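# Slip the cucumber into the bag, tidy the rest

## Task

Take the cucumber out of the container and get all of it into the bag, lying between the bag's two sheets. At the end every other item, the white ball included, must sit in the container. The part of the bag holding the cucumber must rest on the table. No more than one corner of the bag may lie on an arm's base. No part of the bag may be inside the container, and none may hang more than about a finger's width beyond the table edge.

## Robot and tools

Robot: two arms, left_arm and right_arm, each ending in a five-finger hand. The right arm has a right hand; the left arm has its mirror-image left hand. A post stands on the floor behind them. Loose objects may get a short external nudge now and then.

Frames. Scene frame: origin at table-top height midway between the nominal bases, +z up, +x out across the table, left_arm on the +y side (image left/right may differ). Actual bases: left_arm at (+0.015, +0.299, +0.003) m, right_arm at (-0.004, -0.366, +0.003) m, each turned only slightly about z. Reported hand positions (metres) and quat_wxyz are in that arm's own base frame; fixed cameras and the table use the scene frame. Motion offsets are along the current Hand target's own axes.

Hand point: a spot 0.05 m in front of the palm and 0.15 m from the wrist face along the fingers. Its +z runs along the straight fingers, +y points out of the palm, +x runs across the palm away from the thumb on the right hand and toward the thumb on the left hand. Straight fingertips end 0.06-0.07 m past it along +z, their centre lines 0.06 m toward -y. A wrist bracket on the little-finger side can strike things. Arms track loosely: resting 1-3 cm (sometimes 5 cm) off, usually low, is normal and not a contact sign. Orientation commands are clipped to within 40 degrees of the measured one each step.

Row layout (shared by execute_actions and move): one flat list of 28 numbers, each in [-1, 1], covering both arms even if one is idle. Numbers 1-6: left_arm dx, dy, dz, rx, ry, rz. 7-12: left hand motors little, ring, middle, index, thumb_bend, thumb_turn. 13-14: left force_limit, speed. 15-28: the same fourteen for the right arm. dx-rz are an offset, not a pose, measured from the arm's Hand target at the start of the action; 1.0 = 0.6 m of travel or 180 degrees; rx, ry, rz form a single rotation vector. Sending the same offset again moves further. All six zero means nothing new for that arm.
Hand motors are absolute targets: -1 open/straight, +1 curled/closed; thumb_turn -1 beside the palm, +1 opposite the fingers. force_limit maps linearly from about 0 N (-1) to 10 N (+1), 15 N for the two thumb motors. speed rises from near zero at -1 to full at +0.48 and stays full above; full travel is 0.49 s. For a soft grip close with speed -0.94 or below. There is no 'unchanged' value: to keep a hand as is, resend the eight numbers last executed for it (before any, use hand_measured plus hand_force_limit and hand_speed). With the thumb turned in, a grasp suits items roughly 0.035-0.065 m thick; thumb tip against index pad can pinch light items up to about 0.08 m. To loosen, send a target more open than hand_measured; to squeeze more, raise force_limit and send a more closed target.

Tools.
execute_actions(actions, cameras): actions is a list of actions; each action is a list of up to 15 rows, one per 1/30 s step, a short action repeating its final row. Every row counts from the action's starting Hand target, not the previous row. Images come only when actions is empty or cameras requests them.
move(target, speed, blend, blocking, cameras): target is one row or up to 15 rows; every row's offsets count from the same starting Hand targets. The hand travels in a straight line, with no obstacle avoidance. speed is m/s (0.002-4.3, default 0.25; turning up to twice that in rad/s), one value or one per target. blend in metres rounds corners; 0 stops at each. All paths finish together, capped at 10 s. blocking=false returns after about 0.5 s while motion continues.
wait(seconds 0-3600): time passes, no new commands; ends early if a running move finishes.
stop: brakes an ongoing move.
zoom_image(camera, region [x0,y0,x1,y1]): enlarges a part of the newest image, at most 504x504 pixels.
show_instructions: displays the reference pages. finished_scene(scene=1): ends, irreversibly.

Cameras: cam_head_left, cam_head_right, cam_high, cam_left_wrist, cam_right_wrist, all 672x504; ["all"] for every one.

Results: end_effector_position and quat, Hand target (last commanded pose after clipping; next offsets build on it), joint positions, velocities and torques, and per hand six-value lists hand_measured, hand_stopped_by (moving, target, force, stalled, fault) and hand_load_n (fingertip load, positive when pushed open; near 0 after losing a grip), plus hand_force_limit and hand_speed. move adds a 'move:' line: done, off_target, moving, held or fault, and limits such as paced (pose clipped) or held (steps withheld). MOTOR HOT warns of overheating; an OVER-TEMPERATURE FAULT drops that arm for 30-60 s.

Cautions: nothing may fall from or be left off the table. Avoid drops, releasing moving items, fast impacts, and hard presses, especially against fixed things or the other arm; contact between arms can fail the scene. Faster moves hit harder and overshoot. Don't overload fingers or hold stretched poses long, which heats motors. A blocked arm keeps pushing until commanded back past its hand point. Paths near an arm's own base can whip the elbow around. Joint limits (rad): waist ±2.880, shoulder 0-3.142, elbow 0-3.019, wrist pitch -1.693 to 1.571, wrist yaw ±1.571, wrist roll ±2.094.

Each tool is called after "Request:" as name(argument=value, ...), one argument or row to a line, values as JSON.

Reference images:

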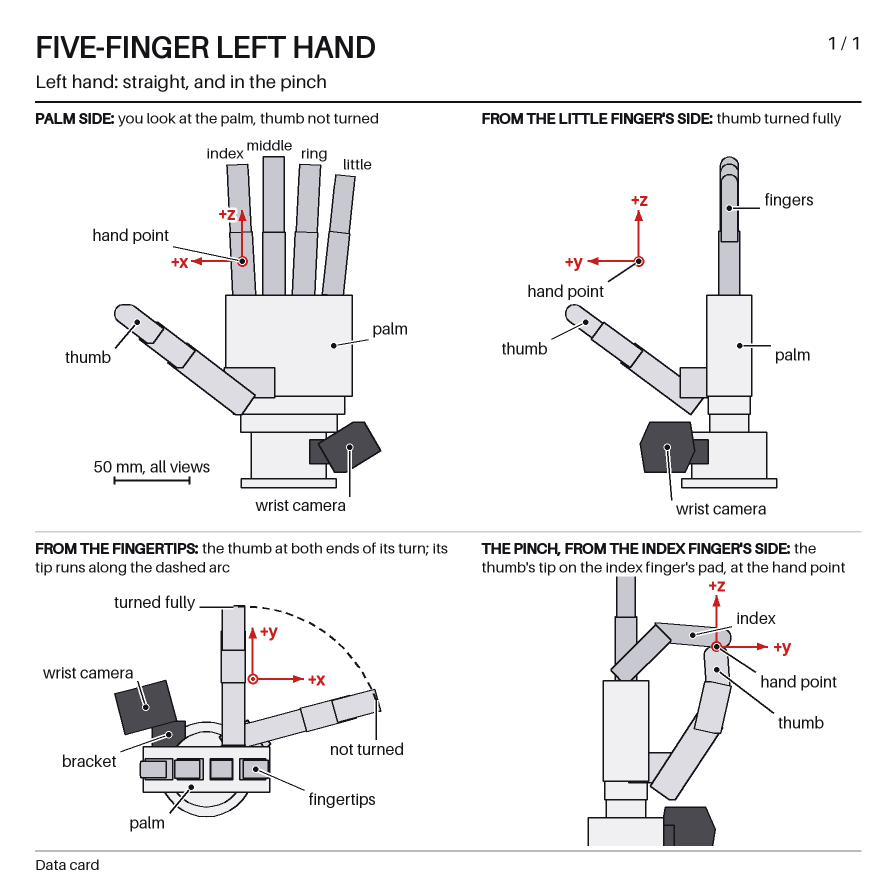

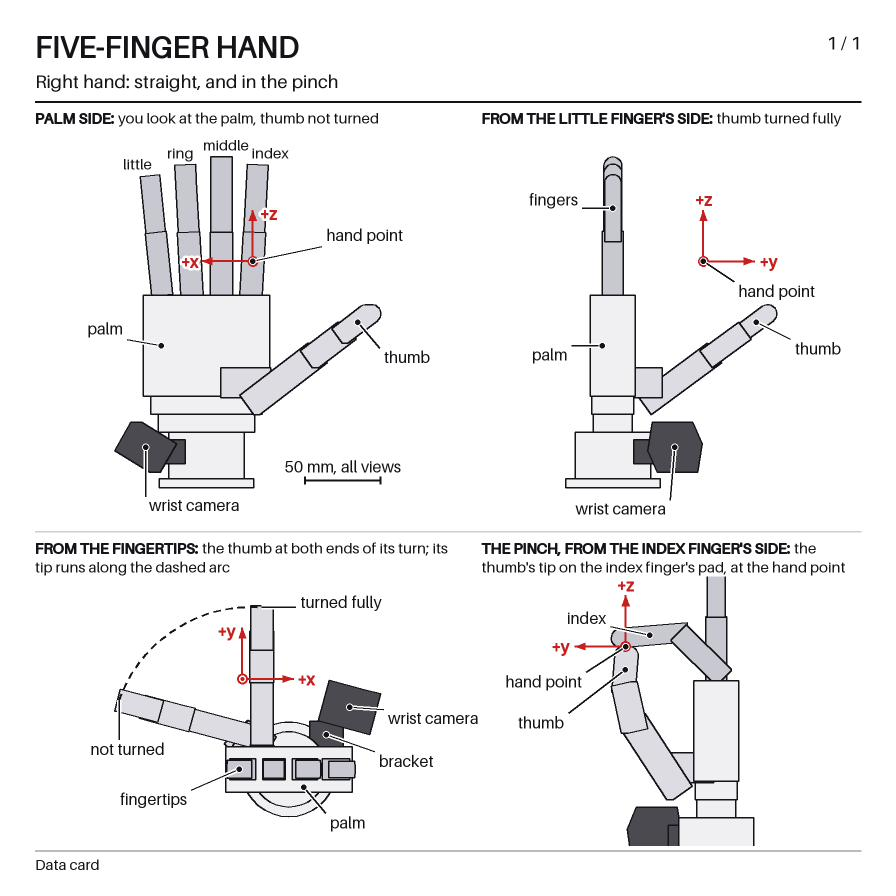

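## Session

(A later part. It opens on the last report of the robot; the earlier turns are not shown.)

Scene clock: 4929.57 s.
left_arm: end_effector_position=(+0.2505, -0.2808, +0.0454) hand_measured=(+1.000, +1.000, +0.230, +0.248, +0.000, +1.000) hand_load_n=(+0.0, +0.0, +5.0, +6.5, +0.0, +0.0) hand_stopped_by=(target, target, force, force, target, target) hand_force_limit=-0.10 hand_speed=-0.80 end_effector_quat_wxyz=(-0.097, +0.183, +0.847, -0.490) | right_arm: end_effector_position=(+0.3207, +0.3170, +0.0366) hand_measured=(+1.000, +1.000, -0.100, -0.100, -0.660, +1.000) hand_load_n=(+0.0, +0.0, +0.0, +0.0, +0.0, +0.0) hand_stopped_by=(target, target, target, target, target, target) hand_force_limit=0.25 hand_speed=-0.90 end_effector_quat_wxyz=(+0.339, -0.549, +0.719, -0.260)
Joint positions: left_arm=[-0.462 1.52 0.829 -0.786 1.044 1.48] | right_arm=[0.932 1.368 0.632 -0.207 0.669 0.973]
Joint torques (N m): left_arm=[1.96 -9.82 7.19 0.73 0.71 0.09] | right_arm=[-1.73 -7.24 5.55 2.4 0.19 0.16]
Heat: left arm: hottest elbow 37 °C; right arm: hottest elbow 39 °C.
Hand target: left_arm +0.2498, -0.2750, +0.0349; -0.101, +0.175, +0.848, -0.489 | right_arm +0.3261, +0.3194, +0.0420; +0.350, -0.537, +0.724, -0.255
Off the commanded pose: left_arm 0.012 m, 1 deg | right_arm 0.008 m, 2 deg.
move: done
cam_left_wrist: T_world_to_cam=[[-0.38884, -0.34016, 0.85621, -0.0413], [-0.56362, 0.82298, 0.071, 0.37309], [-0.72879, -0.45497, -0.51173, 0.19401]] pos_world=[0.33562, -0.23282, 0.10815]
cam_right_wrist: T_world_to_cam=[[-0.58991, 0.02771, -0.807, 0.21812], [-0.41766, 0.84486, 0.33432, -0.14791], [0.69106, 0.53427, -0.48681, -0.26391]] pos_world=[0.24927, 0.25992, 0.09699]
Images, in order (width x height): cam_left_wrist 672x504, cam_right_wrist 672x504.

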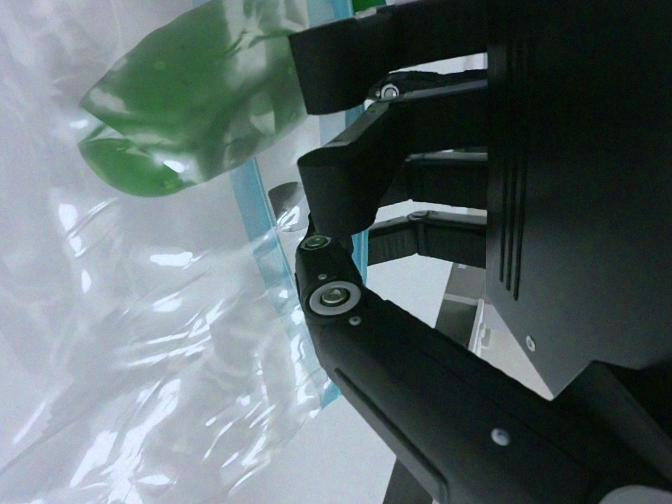

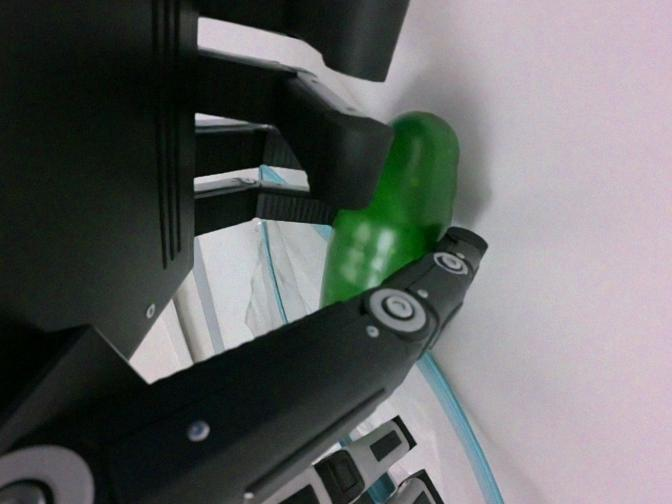

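Request:
move(
  target=[
    [0,0,0,0,0,0,1,1,0.4,0.4,0.0,1,-0.1,-0.8,-0.0277,-0.0999,-0.0838,0,0,0,1,1,-0.1,-0.1,-0.66,1,0.25,-0.9],
    [0,0,0,0,0,0,1,1,0.4,0.4,0.0,1,-0.1,-0.8,0.1025,-0.1313,-0.1423,0,0,0,1,1,-0.1,-0.1,-1,-1,0.25,-0.3],
  ],
  speed=[0.05,0.1],
  blend=0.02,
  cameras=["cam_right_wrist","cam_left_wrist","cam_high","cam_head_left","cam_head_right"],
)

Scene clock: 4946.67 s.
left_arm: end_effector_position=(+0.2505, -0.2808, +0.0454) hand_measured=(+1.000, +1.000, +0.230, +0.248, +0.000, +1.000) hand_load_n=(+0.0, +0.0, +4.5, +6.5, +0.0, +0.0) hand_stopped_by=(target, target, force, force, target, target) hand_force_limit=-0.10 hand_speed=-0.80 end_effector_quat_wxyz=(-0.097, +0.183, +0.847, -0.490) | right_arm: end_effector_position=(+0.2957, +0.2406, +0.1375) hand_measured=(+1.000, +1.000, -0.100, -0.100, -1.000, -1.000) hand_load_n=(+0.0, +0.0, +0.0, +0.0, +0.0, +0.0) hand_stopped_by=(target, target, target, target, target, target) hand_force_limit=0.25 hand_speed=-0.30 end_effector_quat_wxyz=(+0.352, -0.535, +0.725, -0.253)
Joint positions: left_arm=[-0.462 1.52 0.829 -0.786 1.044 1.48] | right_arm=[0.832 0.927 0.603 -0.541 0.607 0.902]
Joint torques (N m): left_arm=[1.85 -9.7 7.13 0.64 0.69 0.08] | right_arm=[-1.61 -3.6 7.02 1.37 0.15 -0.1]
Heat: left arm: hottest elbow 37 °C; right arm: hottest elbow 39 °C.
Hand target: left_arm +0.2498, -0.2750, +0.0349; -0.101, +0.175, +0.848, -0.489 | right_arm +0.2957, +0.2368, +0.1396; +0.350, -0.537, +0.724, -0.255
Off the commanded pose: left_arm 0.012 m, 1 deg | right_arm 0.004 m, 0 deg.
move: done
cam_left_wrist: T_world_to_cam=[[-0.38884, -0.34016, 0.85621, -0.0413], [-0.56362, 0.82298, 0.071, 0.37309], [-0.72879, -0.45497, -0.51173, 0.19401]] pos_world=[0.33562, -0.23282, 0.10815]
cam_right_wrist: T_world_to_cam=[[-0.57901, 0.06651, -0.8126, 0.27516], [-0.40835, 0.83899, 0.35964, -0.13242], [0.70568, 0.54007, -0.45863, -0.16628]] pos_world=[0.22259, 0.1826, 0.19496]

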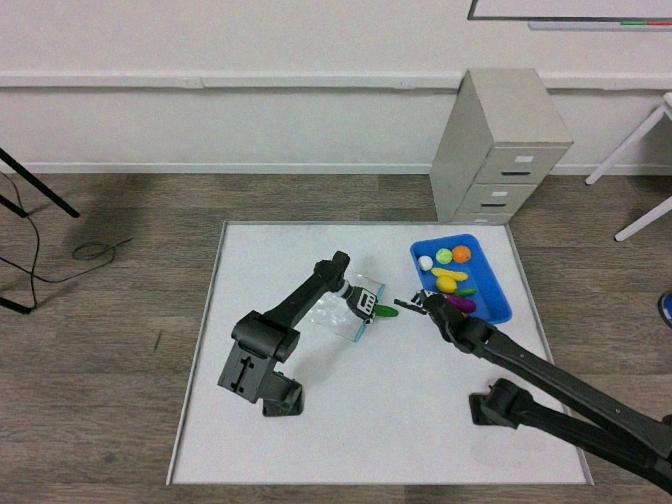

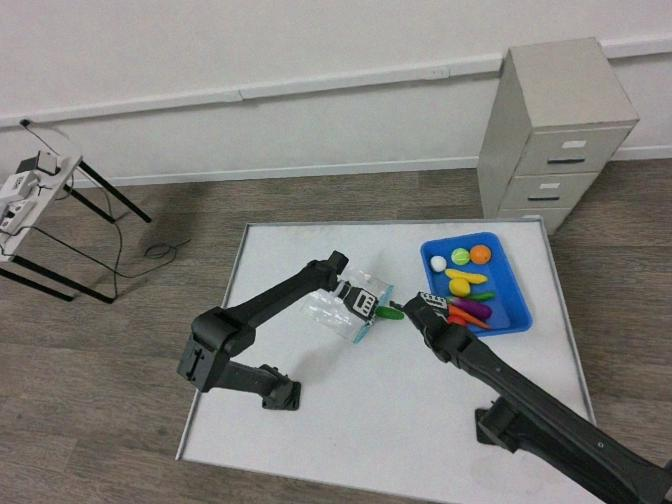

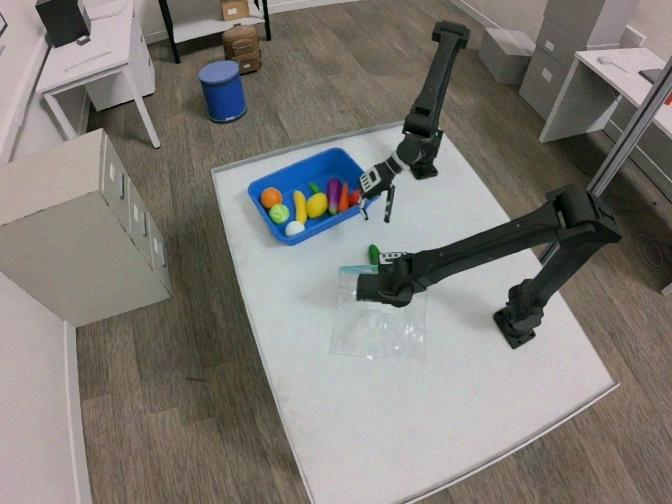

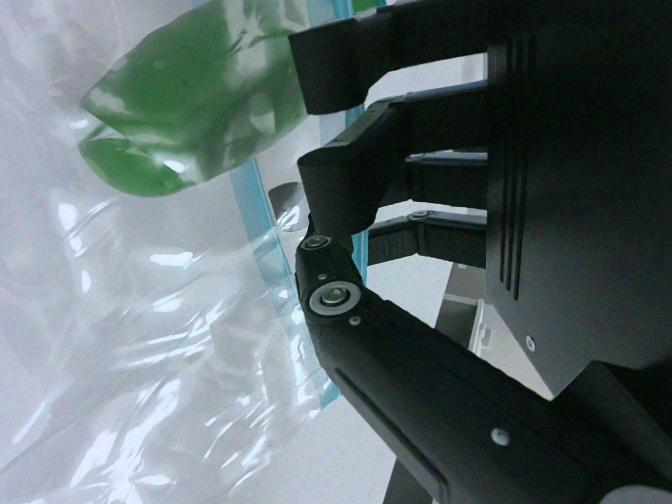

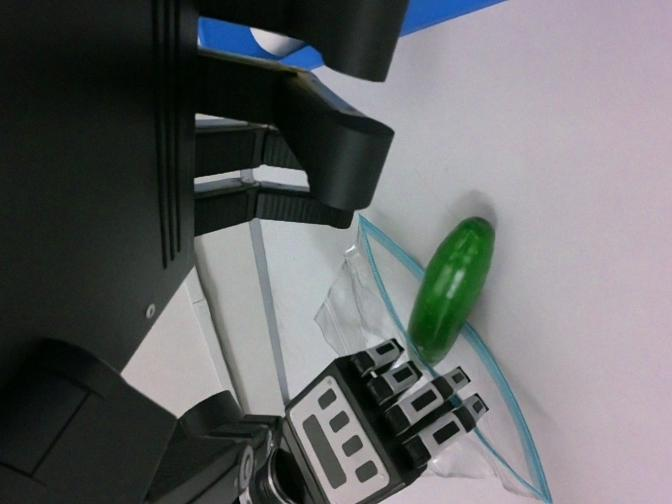

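Request:
zoom_image(
  camera="cam_right_wrist",
  region=[290, 190, 570, 504],
)

Request:
zoom_image(
  camera="cam_head_left",
  region=[290, 240, 430, 350],
)

Request:
zoom_image(
  camera="cam_high",
  region=[310, 200, 450, 370],
)

Scaled by 1.605.

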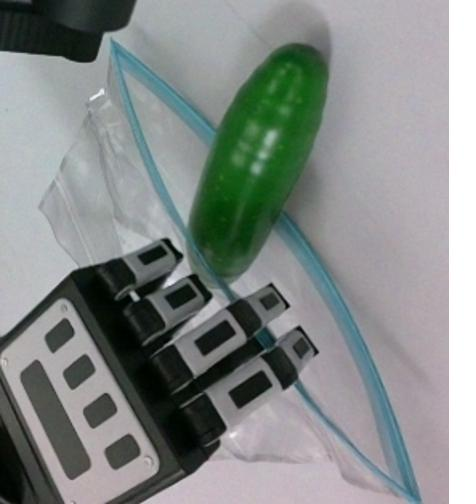

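Scaled by 3.600.

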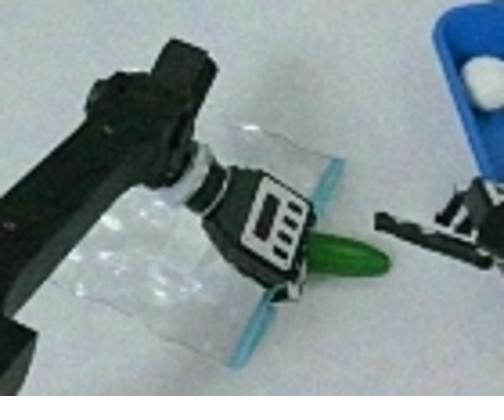

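Scaled by 2.965.

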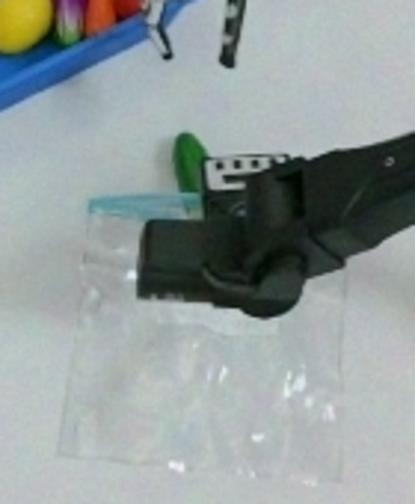

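Request:
move(
  target=[
    [0,0,0,0,0,0,1,1,0.4,0.4,0.0,1,-0.1,-0.8,0.1067,-0.0947,-0.0825,0,0,0,1,1,-1,-1,-1,-1,0.25,-0.3],
    [0,0,0,0,0,0,1,1,0.4,0.4,0.0,1,-0.1,-0.8,0.1067,-0.0947,-0.0825,-0.1479,-0.2812,-0.4307,1,1,-1,-1,-1,-1,0.25,-0.3],
  ],
  speed=[0.12,0.18],
  cameras=["cam_right_wrist","cam_left_wrist","cam_high","cam_head_left"],
)

Scene clock: 5123.53 s.
left_arm: end_effector_position=(+0.2505, -0.2808, +0.0454) hand_measured=(+1.000, +1.000, +0.230, +0.248, +0.000, +1.000) hand_load_n=(+0.0, +0.0, +5.0, +6.5, +0.0, +0.0) hand_stopped_by=(target, target, force, force, target, target) hand_force_limit=-0.10 hand_speed=-0.80 end_effector_quat_wxyz=(-0.097, +0.183, +0.847, -0.490) | right_arm: end_effector_position=(+0.2694, +0.1533, +0.1852) hand_measured=(+1.000, +1.000, -1.000, -1.000, -1.000, -1.000) hand_load_n=(+0.0, +0.0, +0.0, +0.0, +0.0, +0.0) hand_stopped_by=(target, target, target, target, target, target) hand_force_limit=0.25 hand_speed=-0.30 end_effector_quat_wxyz=(-0.248, +0.964, -0.089, +0.012)
Joint positions: left_arm=[-0.462 1.52 0.829 -0.786 1.044 1.48] | right_arm=[0.347 1.12 1 -1.2 -0.44 -0.983]
Joint torques (N m): left_arm=[1.85 -10.05 7.21 0.7 0.7 0.08] | right_arm=[-0.67 -4.48 9.74 0.62 -0.43 -0.12]
Heat: left arm: hottest elbow 37 °C; right arm: hottest elbow 41 °C.
Hand target: left_arm +0.2498, -0.2750, +0.0349; -0.101, +0.175, +0.848, -0.489 | right_arm +0.2797, +0.1587, +0.1981; -0.253, +0.964, -0.076, +0.021
Off the commanded pose: left_arm 0.012 m, 1 deg | right_arm 0.017 m, 2 deg.
move: off_target (right_arm)
cam_left_wrist: T_world_to_cam=[[-0.38884, -0.34016, 0.85621, -0.0413], [-0.56362, 0.82298, 0.071, 0.37309], [-0.72879, -0.45497, -0.51173, 0.19401]] pos_world=[0.33562, -0.23282, 0.10815]
cam_right_wrist: T_world_to_cam=[[0.07429, -0.8497, -0.522, 0.21505], [-0.87353, -0.30796, 0.37697, 0.2109], [-0.48107, 0.42798, -0.76512, 0.31494]] pos_world=[0.31976, 0.11288, 0.27372]
Images, in order (width x height): cam_head_left 672x504, cam_high 672x504, cam_left_wrist 672x504, cam_right_wrist 672x504.

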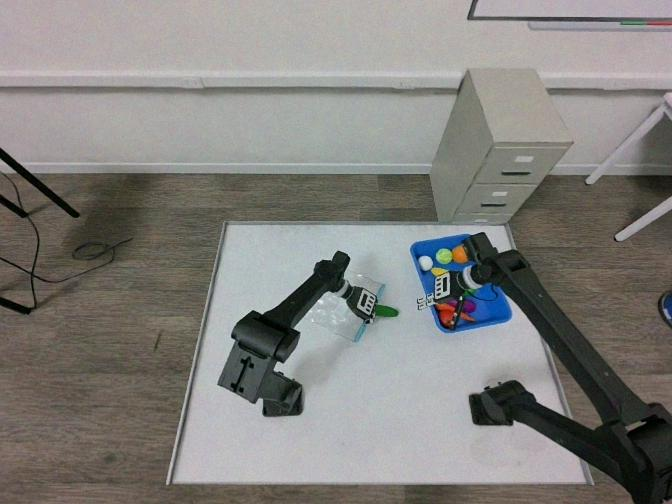

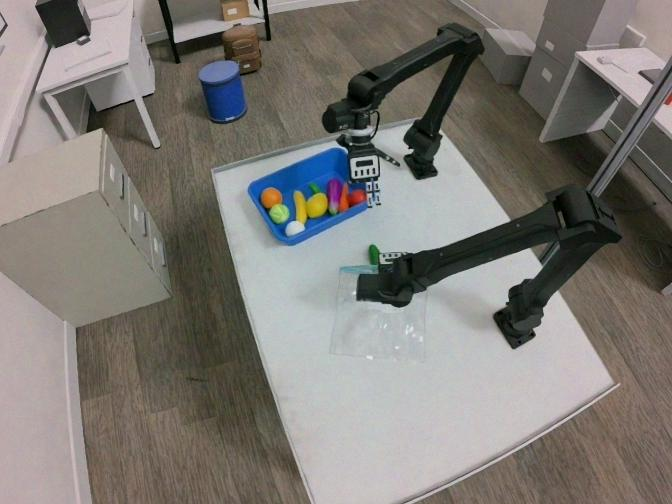

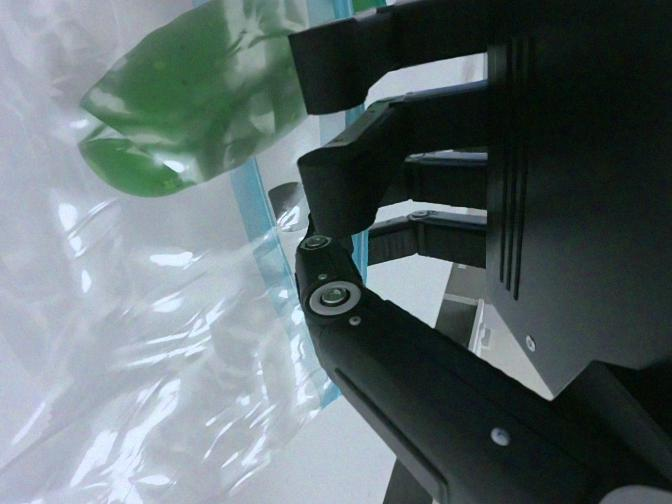

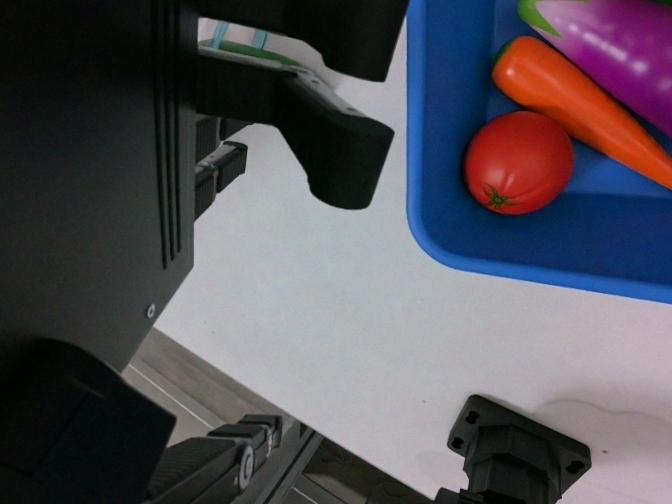

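Request:
move(
  target=[0,0,0,0,0,0,1,1,0.4,0.4,0.0,1,-0.1,-0.8,0.0203,0.0375,0.1378,0,0,0,-1,-1,-1,-1,-1,-1,0.25,-0.3],
  speed=0.1,
  cameras=["cam_right_wrist","cam_high","cam_head_left"],
)

Request:
zoom_image(
  camera="cam_head_left",
  region=[340, 260, 500, 360],
)

Request:
zoom_image(
  camera="cam_high",
  region=[320, 180, 440, 300],
)

Scene clock: 5162.40 s.
left_arm: end_effector_position=(+0.2505, -0.2808, +0.0454) hand_measured=(+1.000, +1.000, +0.230, +0.248, +0.000, +1.000) hand_load_n=(+0.0, +0.0, +4.5, +6.5, +0.0, +0.0) hand_stopped_by=(target, target, force, force, target, target) hand_force_limit=-0.10 hand_speed=-0.80 end_effector_quat_wxyz=(-0.097, +0.183, +0.847, -0.490) | right_arm: end_effector_position=(+0.2921, +0.1732, +0.1160) hand_measured=(-1.000, -1.000, -1.000, -1.000, -1.000, -1.000) hand_load_n=(+0.0, +0.0, +0.0, +0.0, +0.0, -0.5) hand_stopped_by=(target, target, target, target, target, target) hand_force_limit=0.25 hand_speed=-0.30 end_effector_quat_wxyz=(-0.252, +0.965, -0.074, +0.019)
Joint positions: left_arm=[-0.462 1.52 0.829 -0.786 1.044 1.48] | right_arm=[0.382 1.23 0.899 -0.963 -0.435 -0.974]
Joint torques (N m): left_arm=[2.02 -9.82 7.27 0.84 0.72 0.1] | right_arm=[-0.56 -5.71 6.75 1.72 -0.32 0.16]
Heat: left arm: hottest elbow 37 °C; right arm: hottest elbow 41 °C.
Hand target: left_arm +0.2498, -0.2750, +0.0349; -0.101, +0.175, +0.848, -0.489 | right_arm +0.2951, +0.1775, +0.1148; -0.253, +0.964, -0.076, +0.021
Off the commanded pose: left_arm 0.012 m, 1 deg | right_arm 0.005 m, 0 deg.
move: done
cam_right_wrist: T_world_to_cam=[[0.10751, -0.8449, -0.52401, 0.18387], [-0.87341, -0.33207, 0.35621, 0.26952], [-0.47497, 0.41938, -0.77364, 0.26508]] pos_world=[0.34154, 0.13368, 0.20542]
Images, in order (width x height): cam_head_left 672x504, cam_high 672x504, cam_right_wrist 672x504.

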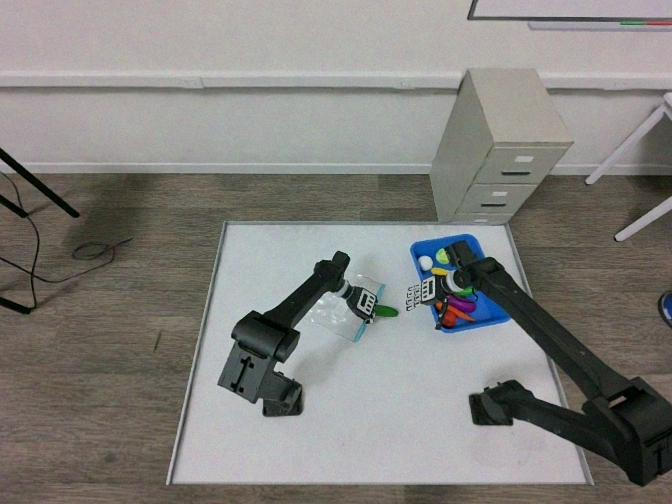

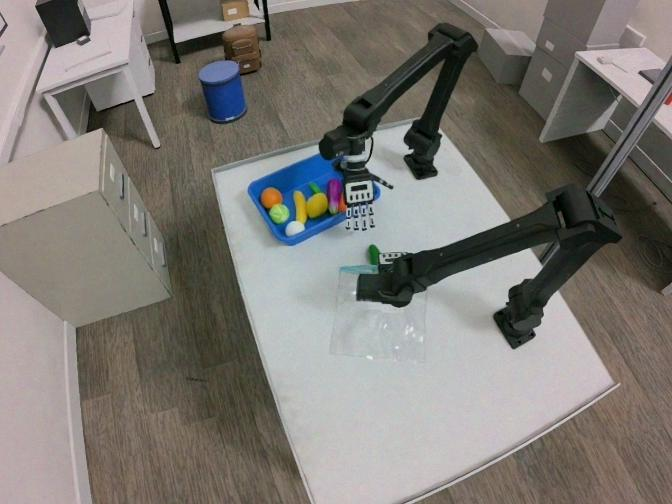

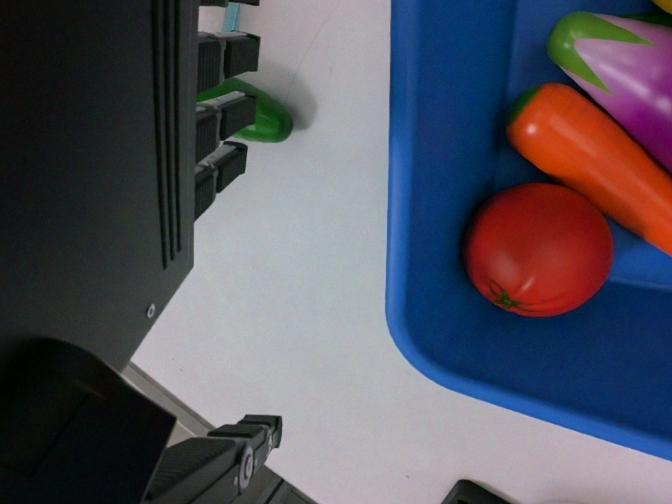

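Scaled by 3.150.

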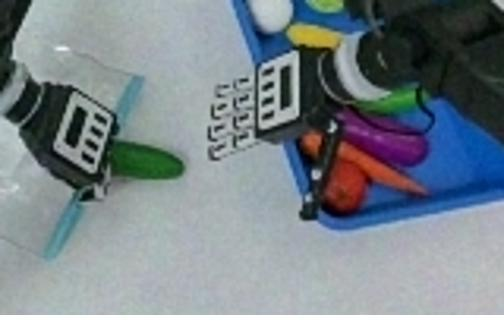

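Scaled by 4.200.

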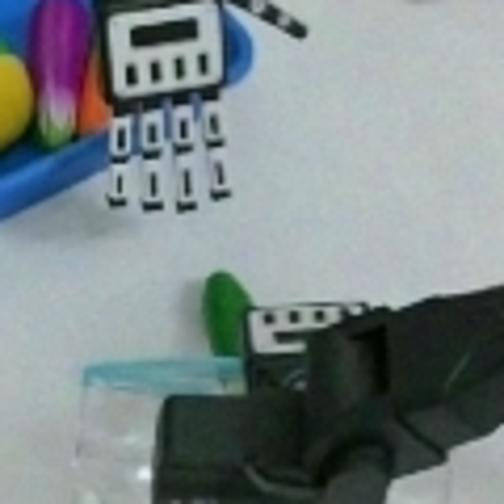

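Request:
move(
  target=[0,0,0,0,0,0,1,1,0.4,0.4,0.0,1,-0.1,-0.8,-0.0043,0.0518,0.0890,0,0,0,-1,-1,-1,-1,-1,-1,0.25,-0.3],
  speed=0.06,
  cameras=["cam_right_wrist","cam_high","cam_head_left"],
)

Request:
zoom_image(
  camera="cam_head_left",
  region=[340, 260, 500, 360],
)

Request:
zoom_image(
  camera="cam_high",
  region=[320, 180, 440, 300],
)

Scene clock: 5195.80 s.
left_arm: end_effector_position=(+0.2505, -0.2808, +0.0454) hand_measured=(+1.000, +1.000, +0.230, +0.248, +0.000, +1.000) hand_load_n=(+0.0, +0.0, +4.5, +6.5, +0.0, +0.0) hand_stopped_by=(target, target, force, force, target, target) hand_force_limit=-0.10 hand_speed=-0.80 end_effector_quat_wxyz=(-0.097, +0.183, +0.847, -0.490) | right_arm: end_effector_position=(+0.2904, +0.1732, +0.0552) hand_measured=(-1.000, -1.000, -1.000, -1.000, -1.000, -1.000) hand_load_n=(+0.0, +0.0, +0.0, +0.0, +0.0, +0.0) hand_stopped_by=(target, target, target, target, target, target) hand_force_limit=0.25 hand_speed=-0.30 end_effector_quat_wxyz=(-0.252, +0.965, -0.074, +0.020)
Joint positions: left_arm=[-0.462 1.52 0.829 -0.786 1.044 1.48] | right_arm=[0.384 1.299 0.784 -0.774 -0.434 -0.972]
Joint torques (N m): left_arm=[1.73 -9.99 7.23 0.8 0.7 0.08] | right_arm=[-0.5 -6.07 6.13 1.72 -0.34 0.19]
Heat: left arm: hottest elbow 37 °C; right arm: hottest elbow 40 °C.
Hand target: left_arm +0.2498, -0.2750, +0.0349; -0.101, +0.175, +0.848, -0.489 | right_arm +0.2925, +0.1772, +0.0532; -0.253, +0.964, -0.076, +0.021
Off the commanded pose: left_arm 0.012 m, 1 deg | right_arm 0.005 m, 0 deg.
move: done
cam_right_wrist: T_world_to_cam=[[0.10867, -0.84445, -0.5245, 0.15187], [-0.87448, -0.33212, 0.35353, 0.29009], [-0.47274, 0.42024, -0.77454, 0.21655]] pos_world=[0.33954, 0.13359, 0.14482]
Images, in order (width x height): cam_head_left 672x504, cam_high 672x504, cam_right_wrist 672x504.

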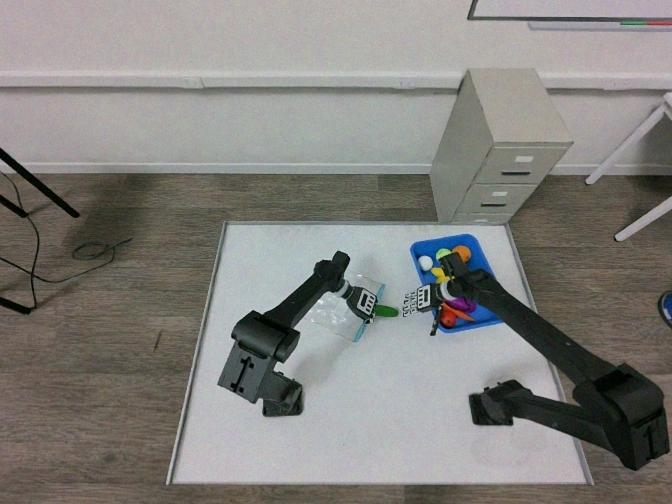

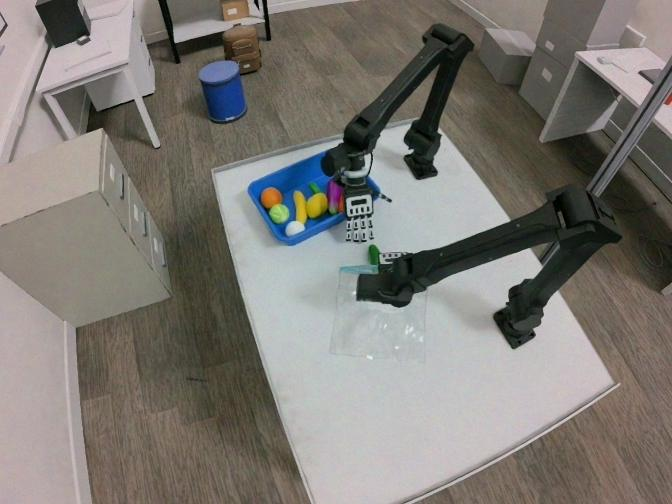

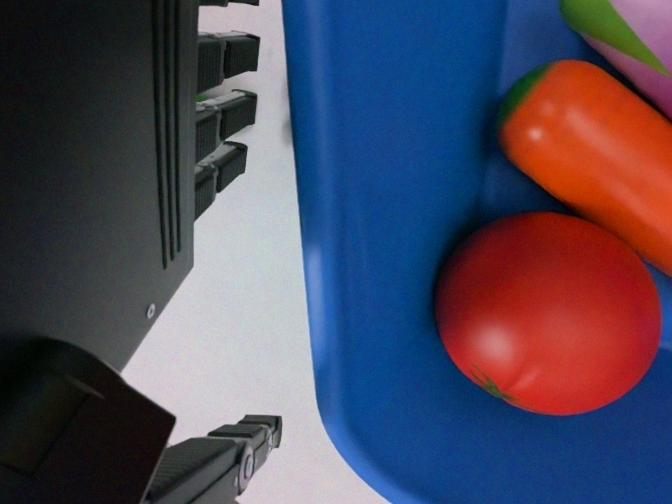

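Scaled by 3.150.

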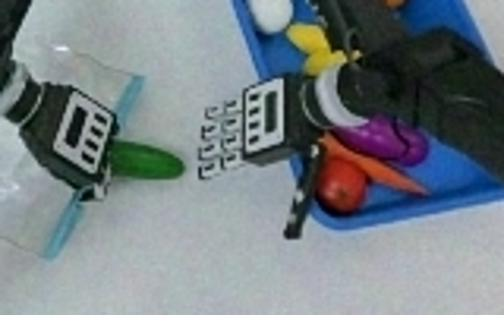

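Scaled by 4.200.

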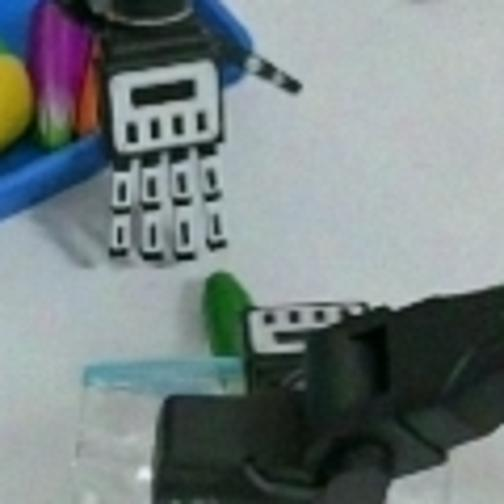

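Request:
move(
  target=[0,0,0,0,0,0,1,1,0.4,0.4,0.0,1,-0.1,-0.8,-0.0070,-0.0642,0.0395,0,0,0,-1,-1,-1,-1,-1,-1,0.25,-0.3],
  speed=0.03,
  cameras=["cam_right_wrist","cam_high","cam_head_left","cam_left_wrist"],
)

Request:
zoom_image(
  camera="cam_head_left",
  region=[320, 250, 480, 350],
)

Request:
zoom_image(
  camera="cam_high",
  region=[320, 180, 440, 300],
)

Scene clock: 5217.73 s.
left_arm: end_effector_position=(+0.2505, -0.2808, +0.0454) hand_measured=(+1.000, +1.000, +0.230, +0.248, +0.000, +1.000) hand_load_n=(+0.0, +0.0, +5.0, +6.5, +0.0, +0.0) hand_stopped_by=(target, target, force, force, target, target) hand_force_limit=-0.10 hand_speed=-0.80 end_effector_quat_wxyz=(-0.097, +0.183, +0.847, -0.490) | right_arm: end_effector_position=(+0.2792, +0.2101, +0.0427) hand_measured=(-1.000, -1.000, -1.000, -1.000, -1.000, -1.000) hand_load_n=(+0.0, +0.0, +0.0, +0.0, +0.0, +0.0) hand_stopped_by=(target, target, target, target, target, target) hand_force_limit=0.25 hand_speed=-0.30 end_effector_quat_wxyz=(-0.244, +0.967, -0.077, +0.007)
Joint positions: left_arm=[-0.462 1.52 0.829 -0.786 1.044 1.48] | right_arm=[0.496 1.35 0.791 -0.716 -0.4 -0.856]
Joint torques (N m): left_arm=[1.9 -9.58 7.19 0.83 0.72 0.08] | right_arm=[-0.62 -6.65 8.54 1.87 -0.3 0.12]
Heat: left arm: hottest elbow 37 °C; right arm: hottest elbow 41 °C.
Hand target: left_arm +0.2498, -0.2750, +0.0349; -0.101, +0.175, +0.848, -0.489 | right_arm +0.2955, +0.2225, +0.0515; -0.253, +0.964, -0.076, +0.021
Off the commanded pose: left_arm 0.012 m, 1 deg | right_arm 0.022 m, 2 deg.
move: off_target (right_arm)
cam_left_wrist: T_world_to_cam=[[-0.38884, -0.34016, 0.85621, -0.0413], [-0.56362, 0.82298, 0.071, 0.37309], [-0.72879, -0.45497, -0.51173, 0.19401]] pos_world=[0.33562, -0.23282, 0.10815]
cam_right_wrist: T_world_to_cam=[[0.0946, -0.85267, -0.51382, 0.18287], [-0.86376, -0.32691, 0.38347, 0.29167], [-0.49494, 0.40754, -0.76743, 0.19465]] pos_world=[0.33098, 0.17195, 0.13149]
Images, in order (width x height): cam_head_left 672x504, cam_high 672x504, cam_left_wrist 672x504, cam_right_wrist 672x504.

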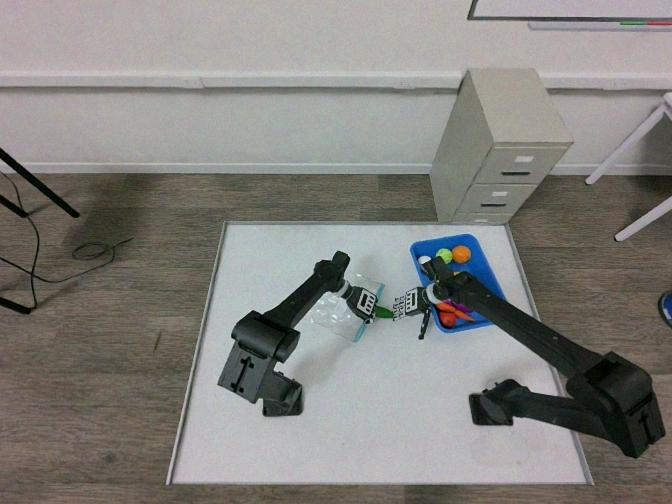

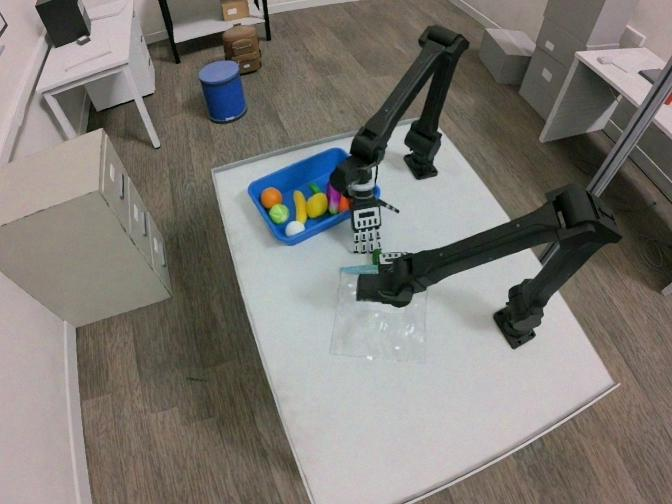

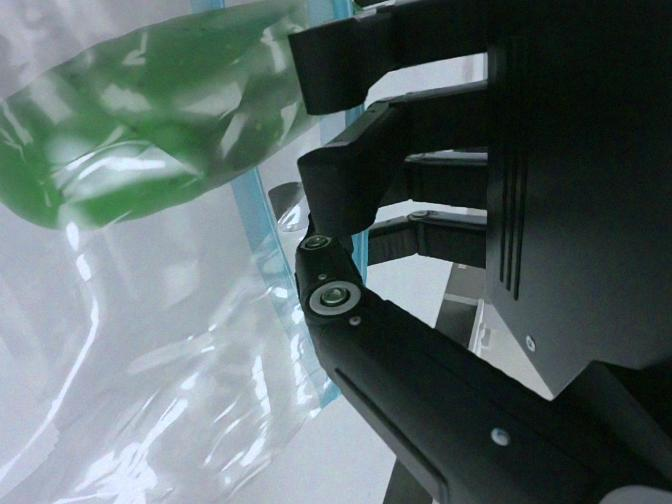

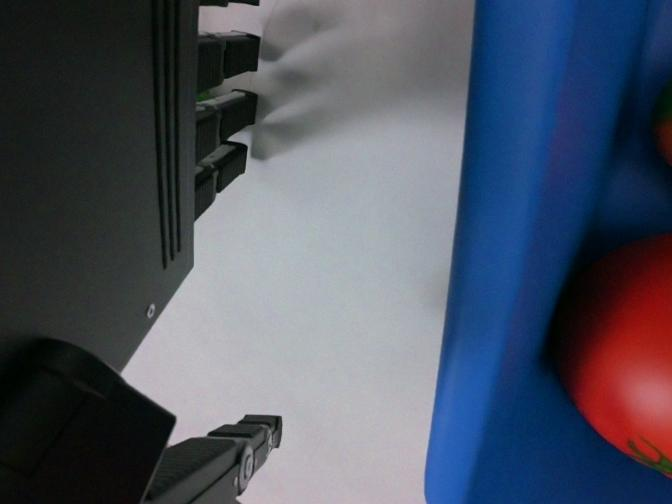

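Scaled by 3.150.

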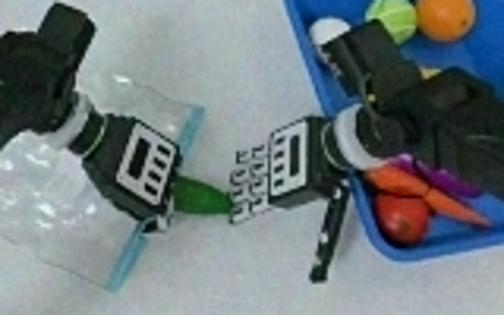

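Scaled by 4.200.

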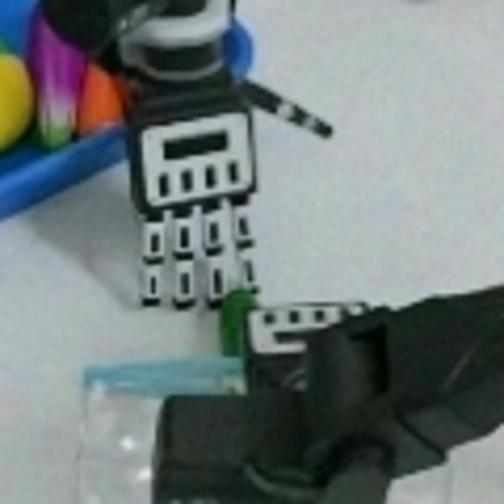

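Request:
zoom_image(
  camera="cam_head_left",
  region=[360, 290, 420, 335],
)

Request:
zoom_image(
  camera="cam_high",
  region=[345, 225, 405, 275],
)

Scaled by 8.400.

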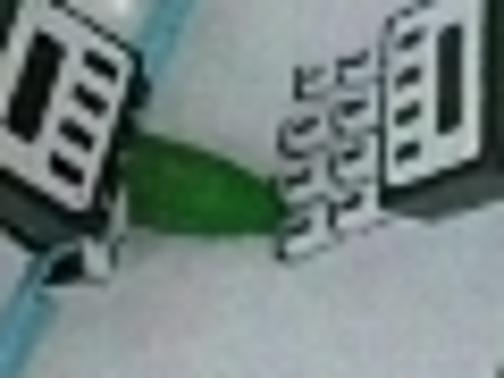

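Scaled by 8.400.

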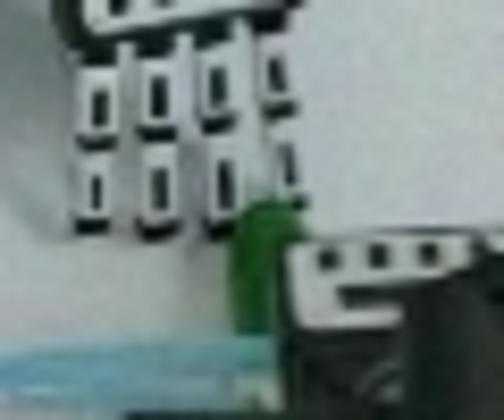

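Request:
move(
  target=[0,0,0,0,0,0,1,1,0.4,0.4,0.0,1,-0.1,-0.8,-0.0022,-0.0575,0.0228,0,0,0,-1,-1,-1,-1,-1,-1,0.25,-0.3],
  speed=0.03,
  cameras=["cam_right_wrist","cam_high","cam_head_left","cam_left_wrist"],
)

Request:
zoom_image(
  camera="cam_head_left",
  region=[350, 280, 430, 340],
)

Request:
zoom_image(
  camera="cam_high",
  region=[325, 205, 425, 295],
)

Scene clock: 5259.17 s.
left_arm: end_effector_position=(+0.2505, -0.2808, +0.0454) hand_measured=(+1.000, +1.000, +0.230, +0.248, +0.000, +1.000) hand_load_n=(+0.0, +0.0, +4.5, +6.5, +0.0, +0.0) hand_stopped_by=(target, target, force, force, target, target) hand_force_limit=-0.10 hand_speed=-0.80 end_effector_quat_wxyz=(-0.097, +0.183, +0.847, -0.490) | right_arm: end_effector_position=(+0.2845, +0.2450, +0.0475) hand_measured=(-1.000, -1.000, -1.000, -1.000, -1.000, -1.000) hand_load_n=(+0.0, +0.0, -0.5, +0.0, +0.0, +0.0) hand_stopped_by=(target, target, target, target, target, target) hand_force_limit=0.25 hand_speed=-0.30 end_effector_quat_wxyz=(-0.242, +0.967, -0.077, +0.007)
Joint positions: left_arm=[-0.462 1.52 0.829 -0.786 1.044 1.48] | right_arm=[0.573 1.397 0.85 -0.7 -0.373 -0.778]
Joint torques (N m): left_arm=[1.9 -9.7 7.17 0.7 0.7 0.08] | right_arm=[-0.79 -7.24 8.69 1.84 -0.3 0.22]
Heat: left arm: hottest elbow 36 °C; right arm: hottest elbow 41 °C.
Hand target: left_arm +0.2498, -0.2750, +0.0349; -0.101, +0.175, +0.848, -0.489 | right_arm +0.3000, +0.2589, +0.0565; -0.253, +0.964, -0.076, +0.021
Off the commanded pose: left_arm 0.012 m, 1 deg | right_arm 0.023 m, 2 deg.
move: off_target (right_arm)
cam_left_wrist: T_world_to_cam=[[-0.38884, -0.34016, 0.85621, -0.0413], [-0.56362, 0.82298, 0.071, 0.37309], [-0.72879, -0.45497, -0.51173, 0.19401]] pos_world=[0.33562, -0.23282, 0.10815]
cam_right_wrist: T_world_to_cam=[[0.09546, -0.85435, -0.51086, 0.2146], [-0.86401, -0.32598, 0.38371, 0.30561], [-0.49435, 0.40476, -0.76928, 0.18734]] pos_world=[0.33618, 0.20714, 0.13648]
Images, in order (width x height): cam_head_left 672x504, cam_high 672x504, cam_left_wrist 672x504, cam_right_wrist 672x504.

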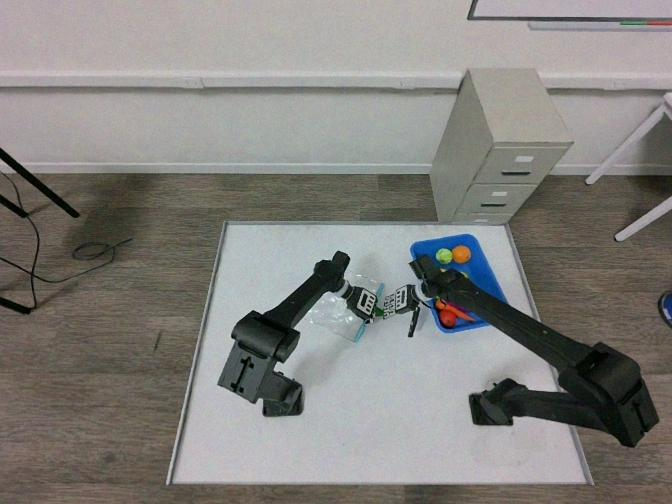

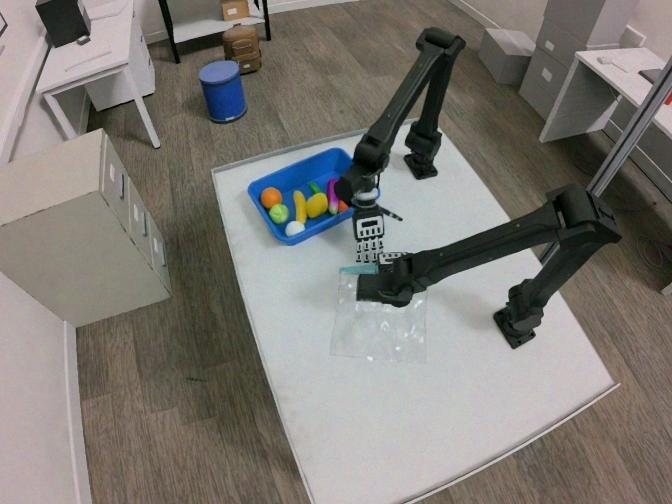

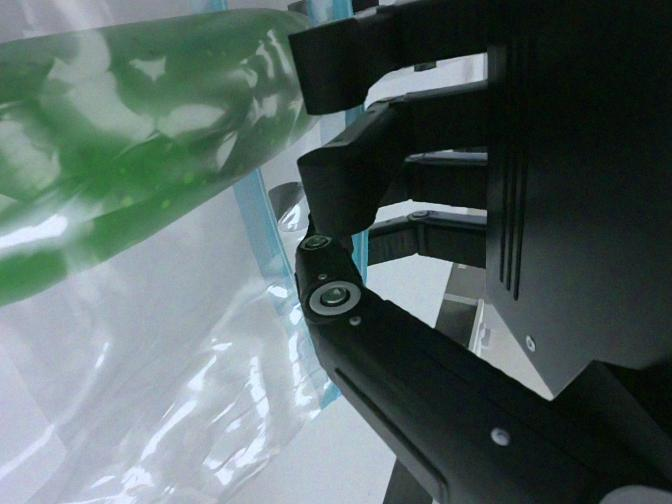

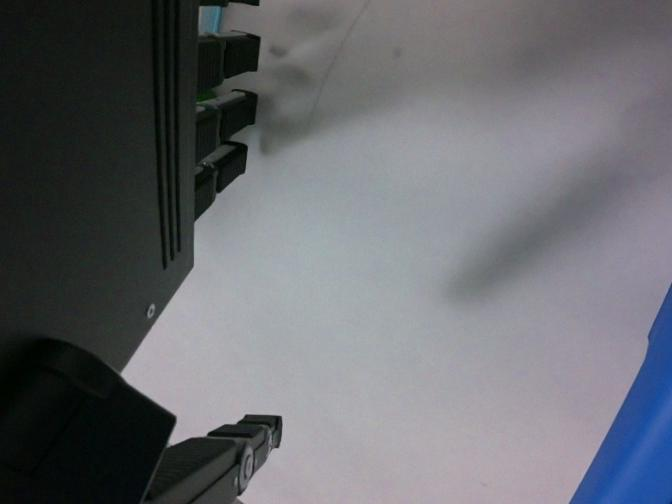

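Scaled by 6.300.

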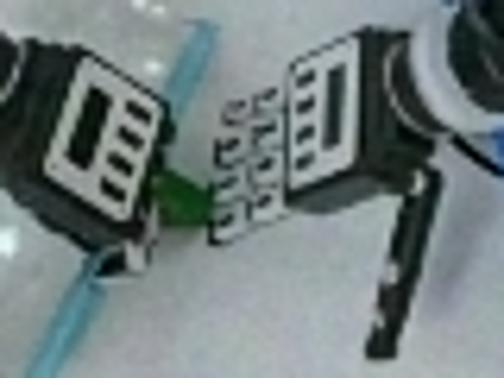

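Scaled by 5.040.

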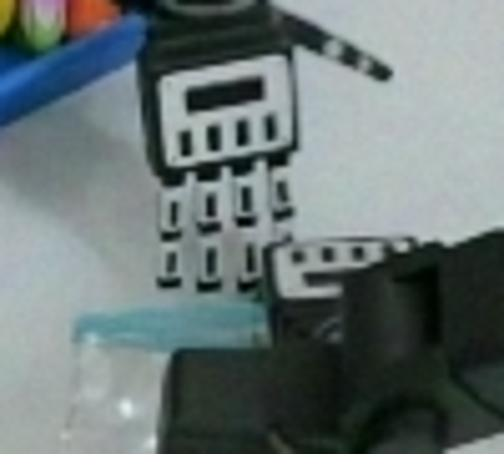

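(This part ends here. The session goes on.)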